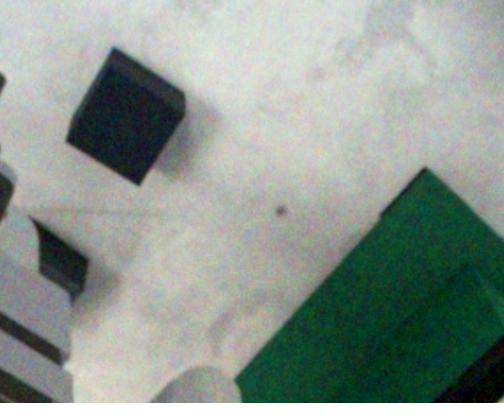

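Scene clock: 921.37 s.
left_arm: end_effector_position=(+0.7421, +0.1581, +0.3274) hand_goal=(+0.754, +0.000, +0.576, +0.696, +0.754, +0.000, +0.576, +0.696, +0.754, +0.000, +0.576, +0.696, +0.714, +0.678, +0.226, +0.168) hand_measured=(+0.752, +0.000, +0.576, +0.696, +0.752, +0.000, +0.576, +0.696, +0.752, +0.000, +0.576, +0.696, +0.712, +0.678, +0.226, +0.168) hand_current_ma=(-7, +2, +3, +0, -7, +3, +3, +0, -8, +3, +3, +0, -5, -3, -1, -1) hand_state=(goal, goal, goal, goal, goal, goal, goal, goal, goal, goal, goal, goal, goal, goal, goal, goal) hand_current_limit=0.40 hand_speed=-0.60 end_effector_quat_wxyz=(+0.531, -0.081, +0.825, -0.177) | right_arm: end_effector_position=(+0.3760, +0.6812, +0.2220) hand_goal=(+0.754, +0.134, +0.576, +0.696, +0.754, -0.132, +0.576, +0.696, -0.478, +0.000, -0.882, +0.696, +0.714, +0.678, +0.226, +0.168) hand_measured=(+0.754, +0.130, +0.578, +0.698, +0.750, -0.128, +0.572, +0.694, -0.466, +0.000, -0.880, +0.696, +0.714, +0.678, +0.222, +0.168) hand_current_ma=(+0, -2, +1, +1, -1, +2, -1, -1, +13, +0, +1, +0, +0, +0, -2, +0) hand_state=(goal, goal, goal, goal, goal, goal, goal, goal, goal, goal, goal, goal, goal, goal, goal, goal) hand_current_limit=0.40 hand_speed=-0.90 end_effector_quat_wxyz=(+0.001, +0.001, +1.000, +0.000)
Joint positions: left_arm=[3.627 -1.924 -1.709 0.003 0.922 -1.68] | right_arm=[0.843 -1.087 1.311 -1.796 -1.572 -0.727]
Joint torques (N m): left_arm=[-1.51 34.88 20.41 1.88 0.12 0.51] | right_arm=[-13.02 -57.48 -35.89 -0.24 -2.26 -2.14]
Wrist force (N, zeroed by zero_wrist_force on right_arm): left_arm=[-0.2 -0.1 -0.1] | right_arm=[0.1 0.2 -0.9]
Wrist torque (N m, zeroed by zero_wrist_force on right_arm): left_arm=[-0.03 0.02 -0.02] | right_arm=[0.07 -0.04 0.08]
Wrist force, peak (N, zeroed by zero_wrist_force on right_arm): left_arm=[-0.5 -0.4 -0.1] | right_arm=[0.0 0.1 -1.3]
Hand target: left_arm +0.7421, +0.1581, +0.3274; +0.531, -0.081, +0.825, -0.177 | right_arm +0.3760, +0.6812, +0.2220; +0.001, +0.001, +1.000, +0.000
Off the commanded pose: left_arm 0.000 m, 0 deg | right_arm 0.000 m, 0 deg.
wait: 0.50 s; at rest by 0.17 s

Emit:
{"name": "move", "arguments": {"target": [[0,0,0,0,0,0,0.754,0,0.576,0.696,0.754,0,0.576,0.696,0.754,0,0.576,0.696,0.714,0.678,0.226,0.168,0.4,-0.6,-0.011,0.0197,-0.08,0,0,0,0.754,0.133,0.576,0.696,0.754,-0.133,0.576,0.696,-0.479,0,-0.883,0.696,0.714,0.678,0.226,0.168,0.4,-0.9],[0,0,0,0,0,0,0.754,0,0.576,0.696,0.754,0,0.576,0.696,0.754,0,0.576,0.696,0.714,0.678,0.226,0.168,0.4,-0.6,-0.011,0.0197,-0.2,0,0,0,0.754,0.133,0.576,0.696,0.754,-0.133,0.576,0.696,-0.479,0,-0.883,0.696,0.714,0.678,0.226,0.168,0.4,-0.9],[0,0,0,0,0,0,0.754,0,0.576,0.696,0.754,0,0.576,0.696,0.754,0,0.576,0.696,0.714,0.678,0.226,0.168,0.4,-0.6,-0.011,0.0197,-0.2,0,0,0,0.754,-0.15,0.576,0.696,0.754,0.15,0.576,0.696,-0.479,0,-0.883,0.696,0.714,0.678,0.226,0.168,0.4,-0.9],[0,0,0,0,0,0,0.754,0,0.576,0.696,0.754,0,0.576,0.696,0.754,0,0.576,0.696,0.714,0.678,0.226,0.168,0.4,-0.6,-0.011,0.0197,-0.15,0,0,0,0.754,-0.15,0.576,0.696,0.754,0.15,0.576,0.696,-0.479,0,-0.883,0.696,0.714,0.678,0.226,0.168,0.4,-0.9]], "speed": [0.15,0.06,0.06,0.06], "blend": [0.01,0,0,0], "cameras": ["cam_right_wrist"]}}

Emit:
{"name": "wait", "arguments": {"seconds": 0.5}}

Emit:
{"name": "wait", "arguments": {"seconds": 0.5}}

Emit:
{"name": "wait", "arguments": {"seconds": 0.5}}

Scene clock: 945.57 s.
left_arm: end_effector_position=(+0.7421, +0.1581, +0.3274) hand_goal=(+0.754, +0.000, +0.576, +0.696, +0.754, +0.000, +0.576, +0.696, +0.754, +0.000, +0.576, +0.696, +0.714, +0.678, +0.226, +0.168) hand_measured=(+0.752, +0.000, +0.576, +0.696, +0.752, +0.000, +0.576, +0.696, +0.752, +0.000, +0.576, +0.696, +0.712, +0.678, +0.226, +0.168) hand_current_ma=(-7, +2, +3, +0, -7, +3, +3, +0, -8, +3, +3, +0, -5, -3, -1, -1) hand_state=(goal, goal, goal, goal, goal, goal, goal, goal, goal, goal, goal, goal, goal, goal, goal, goal) hand_current_limit=0.40 hand_speed=-0.60 end_effector_quat_wxyz=(+0.531, -0.081, +0.825, -0.177) | right_arm: end_effector_position=(+0.3695, +0.6931, +0.1322) hand_goal=(+0.754, -0.150, +0.576, +0.696, +0.754, +0.150, +0.576, +0.696, -0.478, +0.000, -0.882, +0.696, +0.714, +0.678, +0.226, +0.168) hand_measured=(+0.764, +0.026, +0.582, +0.698, +0.744, -0.022, +0.572, +0.694, -0.466, +0.000, -0.880, +0.696, +0.714, +0.678, +0.222, +0.168) hand_current_ma=(+9, +385, +3, +1, -9, -385, -3, -1, +13, +0, +1, +0, +0, +0, -2, +0) hand_state=(goal, blocked, goal, goal, goal, blocked, goal, goal, goal, goal, goal, goal, goal, goal, goal, goal) hand_current_limit=0.40 hand_speed=-0.90 end_effector_quat_wxyz=(+0.001, +0.001, +1.000, +0.000)
Joint positions: left_arm=[3.627 -1.924 -1.709 0.003 0.922 -1.68] | right_arm=[0.861 -1.003 1.42 -1.99 -1.572 -0.708]
Joint torques (N m): left_arm=[-0.73 35.04 20.1 1.85 0.16 0.47] | right_arm=[-10.6 -41.35 -8.55 -4.74 0.54 -1.29]
Wrist force (N, zeroed by zero_wrist_force on right_arm): left_arm=[-0.3 -0.2 -0.5] | right_arm=[-0.3 -0.1 0.7]
Wrist torque (N m, zeroed by zero_wrist_force on right_arm): left_arm=[0.00 0.03 -0.02] | right_arm=[-0.06 0.03 -0.01]
Wrist force, peak (N, zeroed by zero_wrist_force on right_arm): left_arm=[-0.6 -0.6 0.1] | right_arm=[-0.7 -0.5 -3.0]
Hand target: left_arm +0.7421, +0.1581, +0.3274; +0.531, -0.081, +0.825, -0.177 | right_arm +0.3694, +0.6930, +0.1320; +0.001, +0.001, +1.000, +0.000
Off the commanded pose: left_arm 0.000 m, 0 deg | right_arm 0.000 m, 0 deg.
move: done
Images, in order (width x height): cam_right_wrist 672x504.

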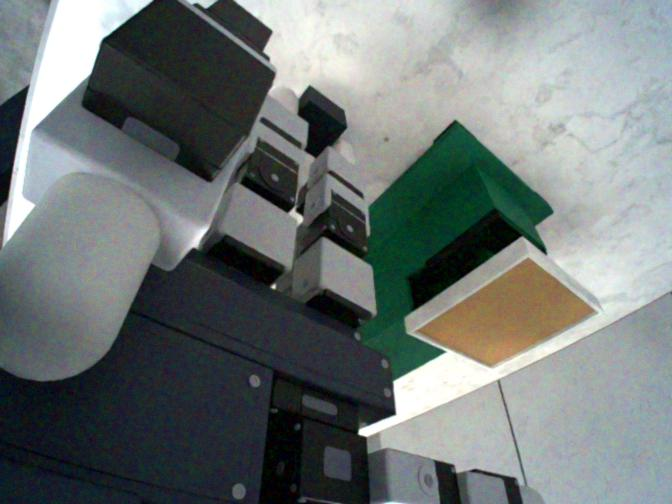

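Scene clock: 946.07 s.
left_arm: end_effector_position=(+0.7421, +0.1581, +0.3274) hand_goal=(+0.754, +0.000, +0.576, +0.696, +0.754, +0.000, +0.576, +0.696, +0.754, +0.000, +0.576, +0.696, +0.714, +0.678, +0.226, +0.168) hand_measured=(+0.752, +0.000, +0.576, +0.696, +0.752, +0.000, +0.576, +0.696, +0.752, +0.000, +0.576, +0.696, +0.712, +0.678, +0.226, +0.168) hand_current_ma=(-7, +2, +3, +0, -7, +3, +3, +0, -8, +3, +3, +0, -5, -3, -1, -1) hand_state=(goal, goal, goal, goal, goal, goal, goal, goal, goal, goal, goal, goal, goal, goal, goal, goal) hand_current_limit=0.40 hand_speed=-0.60 end_effector_quat_wxyz=(+0.531, -0.081, +0.825, -0.177) | right_arm: end_effector_position=(+0.3694, +0.6930, +0.1320) hand_goal=(+0.754, -0.150, +0.576, +0.696, +0.754, +0.150, +0.576, +0.696, -0.478, +0.000, -0.882, +0.696, +0.714, +0.678, +0.226, +0.168) hand_measured=(+0.764, +0.026, +0.582, +0.698, +0.744, -0.022, +0.572, +0.694, -0.466, +0.000, -0.880, +0.696, +0.714, +0.678, +0.222, +0.168) hand_current_ma=(+9, +385, +3, +1, -9, -385, -3, -1, +13, +0, +1, +0, +0, +0, -2, +0) hand_state=(goal, blocked, goal, goal, goal, blocked, goal, goal, goal, goal, goal, goal, goal, goal, goal, goal) hand_current_limit=0.40 hand_speed=-0.90 end_effector_quat_wxyz=(+0.001, +0.001, +1.000, +0.000)
Joint positions: left_arm=[3.627 -1.924 -1.709 0.003 0.922 -1.68] | right_arm=[0.861 -1.002 1.42 -1.99 -1.572 -0.708]
Joint torques (N m): left_arm=[-1.01 34.78 20.76 1.82 0.13 0.55] | right_arm=[-11.23 -40.16 -8.71 -3.82 0.29 -1.35]
Wrist force (N, zeroed by zero_wrist_force on right_arm): left_arm=[0.0 -0.3 0.3] | right_arm=[-0.2 0.2 1.1]
Wrist torque (N m, zeroed by zero_wrist_force on right_arm): left_arm=[-0.07 0.01 -0.01] | right_arm=[-0.07 -0.01 0.00]
Wrist force, peak (N, zeroed by zero_wrist_force on right_arm): left_arm=[-0.4 -0.2 0.4] | right_arm=[-0.2 -0.1 1.2]
Hand target: left_arm +0.7421, +0.1581, +0.3274; +0.531, -0.081, +0.825, -0.177 | right_arm +0.3694, +0.6930, +0.1320; +0.001, +0.001, +1.000, +0.000
Off the commanded pose: left_arm 0.000 m, 0 deg | right_arm 0.000 m, 0 deg.
wait: 0.50 s; at rest by 0.17 s

Scene clock: 946.57 s.
left_arm: end_effector_position=(+0.7421, +0.1581, +0.3274) hand_goal=(+0.754, +0.000, +0.576, +0.696, +0.754, +0.000, +0.576, +0.696, +0.754, +0.000, +0.576, +0.696, +0.714, +0.678, +0.226, +0.168) hand_measured=(+0.752, +0.000, +0.576, +0.696, +0.752, +0.000, +0.576, +0.696, +0.752, +0.000, +0.576, +0.696, +0.712, +0.678, +0.226, +0.168) hand_current_ma=(-7, +2, +3, +0, -7, +3, +3, +0, -8, +3, +3, +0, -5, -3, -1, -1) hand_state=(goal, goal, goal, goal, goal, goal, goal, goal, goal, goal, goal, goal, goal, goal, goal, goal) hand_current_limit=0.40 hand_speed=-0.60 end_effector_quat_wxyz=(+0.531, -0.081, +0.825, -0.177) | right_arm: end_effector_position=(+0.3694, +0.6930, +0.1320) hand_goal=(+0.754, -0.150, +0.576, +0.696, +0.754, +0.150, +0.576, +0.696, -0.478, +0.000, -0.882, +0.696, +0.714, +0.678, +0.226, +0.168) hand_measured=(+0.764, +0.026, +0.582, +0.698, +0.744, -0.022, +0.572, +0.694, -0.466, +0.000, -0.880, +0.696, +0.714, +0.678, +0.222, +0.168) hand_current_ma=(+9, +385, +3, +1, -9, -385, -3, -1, +13, +0, +1, +0, +0, +0, -2, +0) hand_state=(goal, blocked, goal, goal, goal, blocked, goal, goal, goal, goal, goal, goal, goal, goal, goal, goal) hand_current_limit=0.40 hand_speed=-0.90 end_effector_quat_wxyz=(+0.001, +0.001, +1.000, +0.000)
Joint positions: left_arm=[3.627 -1.924 -1.709 0.003 0.922 -1.68] | right_arm=[0.861 -1.002 1.42 -1.99 -1.572 -0.708]
Joint torques (N m): left_arm=[-1 35.11 20.04 1.82 0.1 0.56] | right_arm=[-10.41 -40.15 -8.91 -3.16 -0.01 -0.99]
Wrist force (N, zeroed by zero_wrist_force on right_arm): left_arm=[0.1 0.1 0.0] | right_arm=[-0.1 0.1 1.3]
Wrist torque (N m, zeroed by zero_wrist_force on right_arm): left_arm=[0.01 -0.01 0.01] | right_arm=[-0.09 -0.02 0.01]
Wrist force, peak (N, zeroed by zero_wrist_force on right_arm): left_arm=[-0.4 -0.1 -0.4] | right_arm=[-0.1 0.1 1.3]
Hand target: left_arm +0.7421, +0.1581, +0.3274; +0.531, -0.081, +0.825, -0.177 | right_arm +0.3694, +0.6930, +0.1320; +0.001, +0.001, +1.000, +0.000
Off the commanded pose: left_arm 0.000 m, 0 deg | right_arm 0.000 m, 0 deg.
wait: 0.50 s; at rest by 0.17 s

Scene clock: 947.07 s.
left_arm: end_effector_position=(+0.7421, +0.1581, +0.3274) hand_goal=(+0.754, +0.000, +0.576, +0.696, +0.754, +0.000, +0.576, +0.696, +0.754, +0.000, +0.576, +0.696, +0.714, +0.678, +0.226, +0.168) hand_measured=(+0.752, +0.000, +0.576, +0.696, +0.752, +0.000, +0.576, +0.696, +0.752, +0.000, +0.576, +0.696, +0.712, +0.678, +0.226, +0.168) hand_current_ma=(-7, +2, +3, +0, -7, +3, +3, +0, -8, +3, +3, +0, -5, -3, -1, -1) hand_state=(goal, goal, goal, goal, goal, goal, goal, goal, goal, goal, goal, goal, goal, goal, goal, goal) hand_current_limit=0.40 hand_speed=-0.60 end_effector_quat_wxyz=(+0.531, -0.081, +0.825, -0.177) | right_arm: end_effector_position=(+0.3694, +0.6930, +0.1320) hand_goal=(+0.754, -0.150, +0.576, +0.696, +0.754, +0.150, +0.576, +0.696, -0.478, +0.000, -0.882, +0.696, +0.714, +0.678, +0.226, +0.168) hand_measured=(+0.764, +0.026, +0.582, +0.698, +0.744, -0.022, +0.572, +0.694, -0.466, +0.000, -0.880, +0.696, +0.714, +0.678, +0.222, +0.168) hand_current_ma=(+9, +385, +3, +1, -9, -385, -3, -1, +13, +0, +1, +0, +0, +0, -2, +0) hand_state=(goal, blocked, goal, goal, goal, blocked, goal, goal, goal, goal, goal, goal, goal, goal, goal, goal) hand_current_limit=0.40 hand_speed=-0.90 end_effector_quat_wxyz=(+0.001, +0.001, +1.000, +0.000)
Joint positions: left_arm=[3.627 -1.924 -1.709 0.003 0.922 -1.68] | right_arm=[0.861 -1.002 1.42 -1.99 -1.572 -0.708]
Joint torques (N m): left_arm=[-1.6 35.96 20.88 1.85 -0.01 0.51] | right_arm=[-10.2 -40.29 -8.57 -2.66 -0.42 -0.72]
Wrist force (N, zeroed by zero_wrist_force on right_arm): left_arm=[-0.2 0.1 0.0] | right_arm=[0.1 -0.2 0.9]
Wrist torque (N m, zeroed by zero_wrist_force on right_arm): left_arm=[0.02 0.04 -0.02] | right_arm=[-0.10 -0.03 0.01]
Wrist force, peak (N, zeroed by zero_wrist_force on right_arm): left_arm=[0.0 -0.5 -0.3] | right_arm=[0.0 0.1 1.2]
Hand target: left_arm +0.7421, +0.1581, +0.3274; +0.531, -0.081, +0.825, -0.177 | right_arm +0.3694, +0.6930, +0.1320; +0.001, +0.001, +1.000, +0.000
Off the commanded pose: left_arm 0.000 m, 0 deg | right_arm 0.000 m, 0 deg.
wait: 0.50 s; at rest by 0.17 s

Emit:
{"name": "move", "arguments": {"target": [[0,0,0,0,0,0,0.754,0,0.576,0.696,0.754,0,0.576,0.696,0.754,0,0.576,0.696,0.714,0.678,0.226,0.168,0.4,-0.6,0,0,0.2,0,0,0,0.754,-0.15,0.576,0.696,0.754,0.15,0.576,0.696,-0.479,0,-0.883,0.696,0.714,0.678,0.226,0.168,0.4,-0.9],[0,0,0,0,0,0,0.754,0,0.576,0.696,0.754,0,0.576,0.696,0.754,0,0.576,0.696,0.714,0.678,0.226,0.168,0.4,-0.6,0.271,0.0467,0.23,0,0,0,0.754,-0.15,0.576,0.696,0.754,0.15,0.576,0.696,-0.479,0,-0.883,0.696,0.714,0.678,0.226,0.168,0.4,-0.9],[0,0,0,0,0,0,0.754,0,0.576,0.696,0.754,0,0.576,0.696,0.754,0,0.576,0.696,0.714,0.678,0.226,0.168,0.4,-0.6,0.271,0.0467,0.1834,0,0,0,0.754,-0.15,0.576,0.696,0.754,0.15,0.576,0.696,-0.479,0,-0.883,0.696,0.714,0.678,0.226,0.168,0.4,-0.9]], "speed": [0.12,0.12,0.05], "blend": [0.02,0.01,0], "cameras": ["cam_right_wrist","cam_low","cam_high"]}}

Emit:
{"name": "zoom_image", "arguments": {"camera": "cam_right_wrist", "region": [230, 0, 530, 225]}}

Emit:
{"name": "zoom_image", "arguments": {"camera": "cam_low", "region": [350, 220, 470, 320]}}

Emit:
{"name": "zoom_image", "arguments": {"camera": "cam_high", "region": [290, 170, 550, 330]}}

Scene clock: 1030.40 s.
left_arm: end_effector_position=(+0.7421, +0.1581, +0.3274) hand_goal=(+0.754, +0.000, +0.576, +0.696, +0.754, +0.000, +0.576, +0.696, +0.754, +0.000, +0.576, +0.696, +0.714, +0.678, +0.226, +0.168) hand_measured=(+0.752, +0.000, +0.576, +0.696, +0.752, +0.000, +0.576, +0.696, +0.752, +0.000, +0.576, +0.696, +0.712, +0.678, +0.226, +0.168) hand_current_ma=(-7, +2, +3, +0, -7, +3, +3, +0, -8, +3, +3, +0, -5, -3, -1, -1) hand_state=(goal, goal, goal, goal, goal, goal, goal, goal, goal, goal, goal, goal, goal, goal, goal, goal) hand_current_limit=0.40 hand_speed=-0.60 end_effector_quat_wxyz=(+0.531, -0.081, +0.825, -0.177) | right_arm: end_effector_position=(+0.5320, +0.7210, +0.2420) hand_goal=(+0.754, -0.150, +0.576, +0.696, +0.754, +0.150, +0.576, +0.696, -0.478, +0.000, -0.882, +0.696, +0.714, +0.678, +0.226, +0.168) hand_measured=(+0.766, +0.026, +0.582, +0.698, +0.742, -0.020, +0.570, +0.694, -0.466, +0.000, -0.880, +0.696, +0.714, +0.678, +0.222, +0.168) hand_current_ma=(+11, +385, +4, +1, -11, -385, -4, -1, +13, +0, +1, +0, +0, +0, -2, +0) hand_state=(goal, blocked, goal, goal, goal, blocked, goal, goal, goal, goal, goal, goal, goal, goal, goal, goal) hand_current_limit=0.40 hand_speed=-0.90 end_effector_quat_wxyz=(+0.001, +0.001, +1.000, +0.000)
Joint positions: left_arm=[3.627 -1.924 -1.709 0.003 0.922 -1.68] | right_arm=[0.732 -0.746 0.693 -1.519 -1.572 -0.838]
Joint torques (N m): left_arm=[-1.22 35.24 20.43 1.72 0.07 0.51] | right_arm=[12.25 -69.28 -36.69 -0.52 -1.42 2.73]
Wrist force (N, zeroed by zero_wrist_force on right_arm): left_arm=[-0.1 0.0 0.2] | right_arm=[0.1 -0.1 0.8]
Wrist torque (N m, zeroed by zero_wrist_force on right_arm): left_arm=[-0.02 0.02 0.00] | right_arm=[-0.09 -0.04 0.05]
Wrist force, peak (N, zeroed by zero_wrist_force on right_arm): left_arm=[-0.7 -0.1 -0.3] | right_arm=[0.1 -0.3 3.1]
Hand target: left_arm +0.7421, +0.1581, +0.3274; +0.531, -0.081, +0.825, -0.177 | right_arm +0.5320, +0.7210, +0.2420; +0.001, +0.001, +1.000, +0.000
Off the commanded pose: left_arm 0.000 m, 0 deg | right_arm 0.000 m, 0 deg.
move: done
Images, in order (width x height): cam_high 896x504, cam_low 896x504, cam_right_wrist 672x504.

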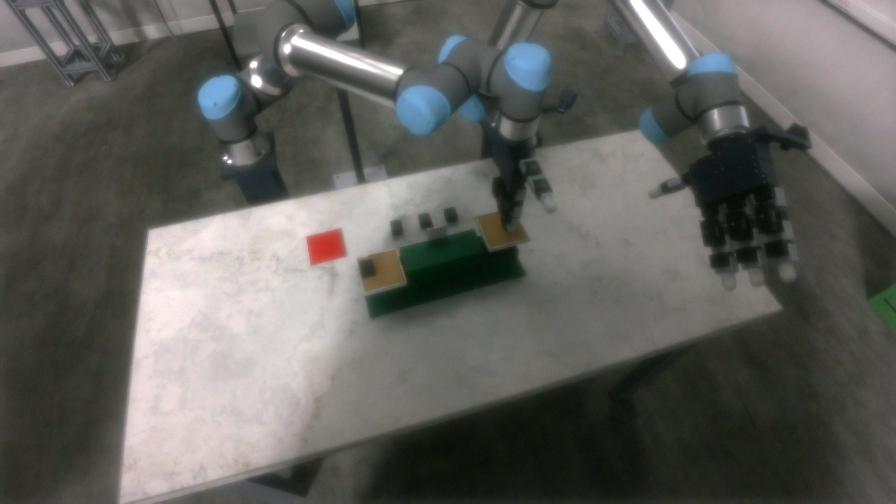

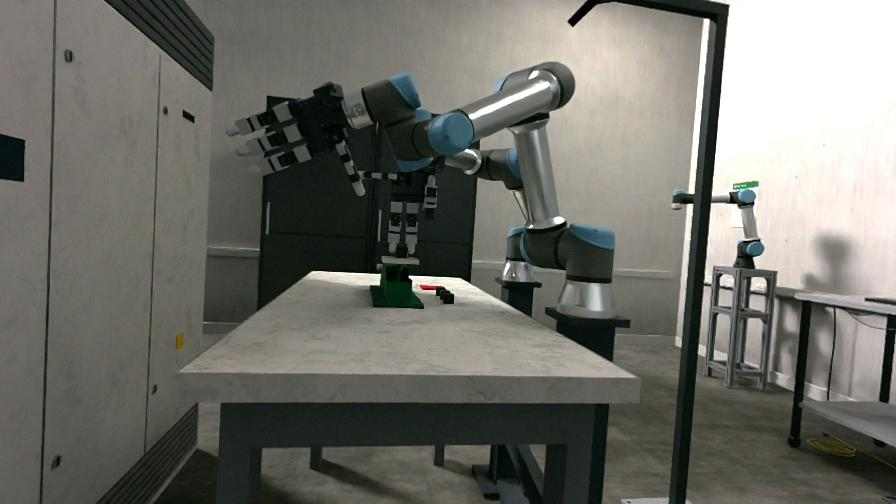

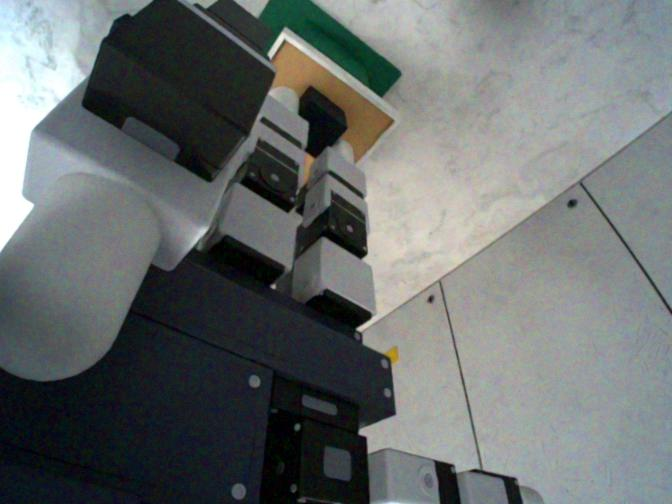

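Scaled by 1.680 from the camera's 672x504 image, which has a finer 960x720 frame.

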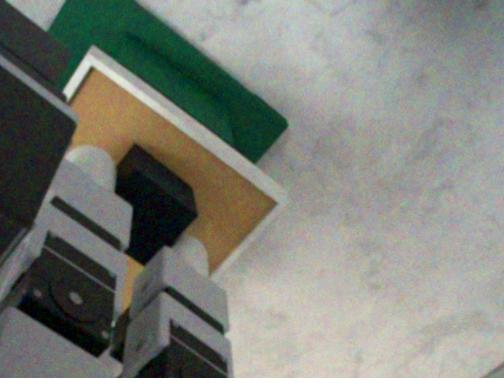

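Scaled by 4.200 from the camera's 896x504 image, which has a finer 1280x720 frame.

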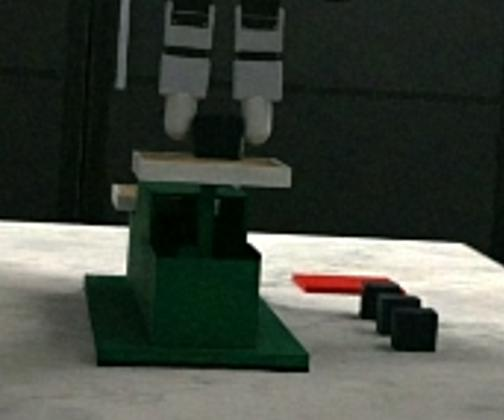

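Scaled by 1.938 from the camera's 896x504 image, which has a finer 1280x720 frame.

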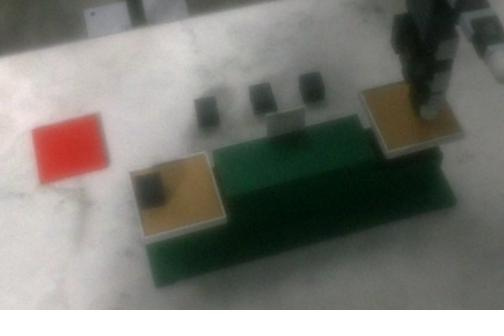

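Emit:
{"name": "move", "arguments": {"target": [0,0,0,0,0,0,0.754,0,0.576,0.696,0.754,0,0.576,0.696,0.754,0,0.576,0.696,0.714,0.678,0.226,0.168,0.4,-0.6,0,0,-0.0533,0,0,0,0.754,-0.15,0.576,0.696,0.754,0.15,0.576,0.696,-0.479,0,-0.883,0.696,0.714,0.678,0.226,0.168,0.4,-0.9], "speed": 0.03, "stop_force": 4, "cameras": ["cam_low"]}}

Emit:
{"name": "zoom_image", "arguments": {"camera": "cam_low", "region": [350, 220, 470, 320]}}

Scene clock: 1042.90 s.
left_arm: end_effector_position=(+0.7421, +0.1581, +0.3274) hand_goal=(+0.754, +0.000, +0.576, +0.696, +0.754, +0.000, +0.576, +0.696, +0.754, +0.000, +0.576, +0.696, +0.714, +0.678, +0.226, +0.168) hand_measured=(+0.752, +0.000, +0.576, +0.696, +0.752, +0.000, +0.576, +0.696, +0.752, +0.000, +0.576, +0.696, +0.712, +0.678, +0.226, +0.168) hand_current_ma=(-7, +2, +3, +0, -7, +3, +3, +0, -8, +3, +3, +0, -5, -3, -1, -1) hand_state=(goal, goal, goal, goal, goal, goal, goal, goal, goal, goal, goal, goal, goal, goal, goal, goal) hand_current_limit=0.40 hand_speed=-0.60 end_effector_quat_wxyz=(+0.531, -0.081, +0.825, -0.177) | right_arm: end_effector_position=(+0.5320, +0.7210, +0.2101) hand_goal=(+0.754, -0.150, +0.576, +0.696, +0.754, +0.150, +0.576, +0.696, -0.478, +0.000, -0.882, +0.696, +0.714, +0.678, +0.226, +0.168) hand_measured=(+0.766, +0.024, +0.584, +0.698, +0.742, -0.020, +0.570, +0.694, -0.466, +0.000, -0.880, +0.696, +0.714, +0.678, +0.222, +0.168) hand_current_ma=(+11, +385, +6, +1, -11, -385, -4, -1, +13, +0, +1, +0, +0, +0, -2, +0) hand_state=(goal, blocked, goal, goal, goal, blocked, goal, goal, goal, goal, goal, goal, goal, goal, goal, goal) hand_current_limit=0.40 hand_speed=-0.90 end_effector_quat_wxyz=(+0.001, +0.001, +1.000, +0.000)
Joint positions: left_arm=[3.627 -1.924 -1.709 0.003 0.922 -1.68] | right_arm=[0.732 -0.747 0.777 -1.602 -1.572 -0.838]
Joint torques (N m): left_arm=[-1.04 35.27 20.59 1.7 0.07 0.51] | right_arm=[7.45 -50.08 -36.36 -0.57 -0.78 1.88]
Wrist force (N, zeroed by zero_wrist_force on right_arm): left_arm=[-0.1 -0.1 0.1] | right_arm=[1.3 0.2 -0.7]
Wrist torque (N m, zeroed by zero_wrist_force on right_arm): left_arm=[-0.02 0.02 -0.01] | right_arm=[-0.01 0.16 0.13]
Wrist force, peak (N, zeroed by zero_wrist_force on right_arm): left_arm=[0.1 -0.6 0.0] | right_arm=[1.8 0.7 -0.7]
Hand target: left_arm +0.7421, +0.1581, +0.3274; +0.531, -0.081, +0.825, -0.177 | right_arm +0.5320, +0.7210, +0.2101; +0.001, +0.001, +1.000, +0.000
Off the commanded pose: left_arm 0.000 m, 0 deg | right_arm 0.000 m, 0 deg.
move: done
Images, in order (width x height): cam_low 896x504.

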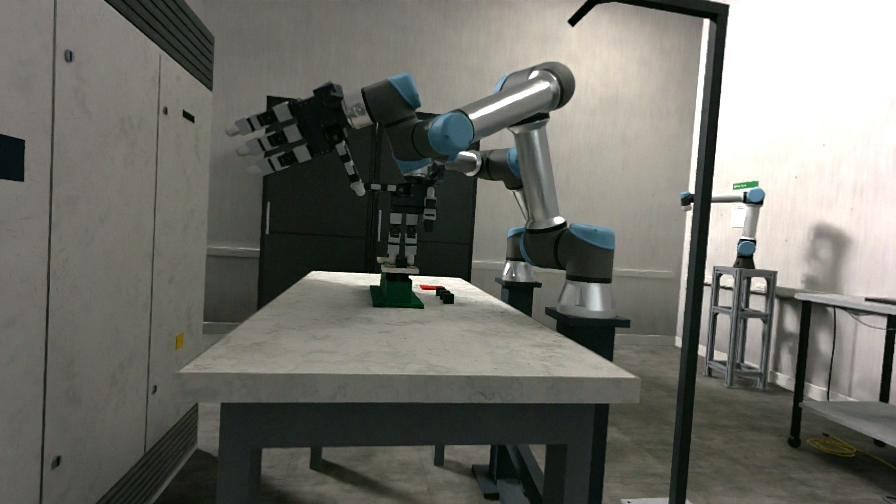

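Scaled by 4.200 from the camera's 896x504 image, which has a finer 1280x720 frame.

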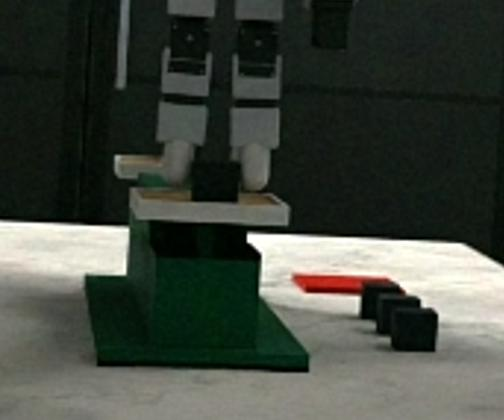

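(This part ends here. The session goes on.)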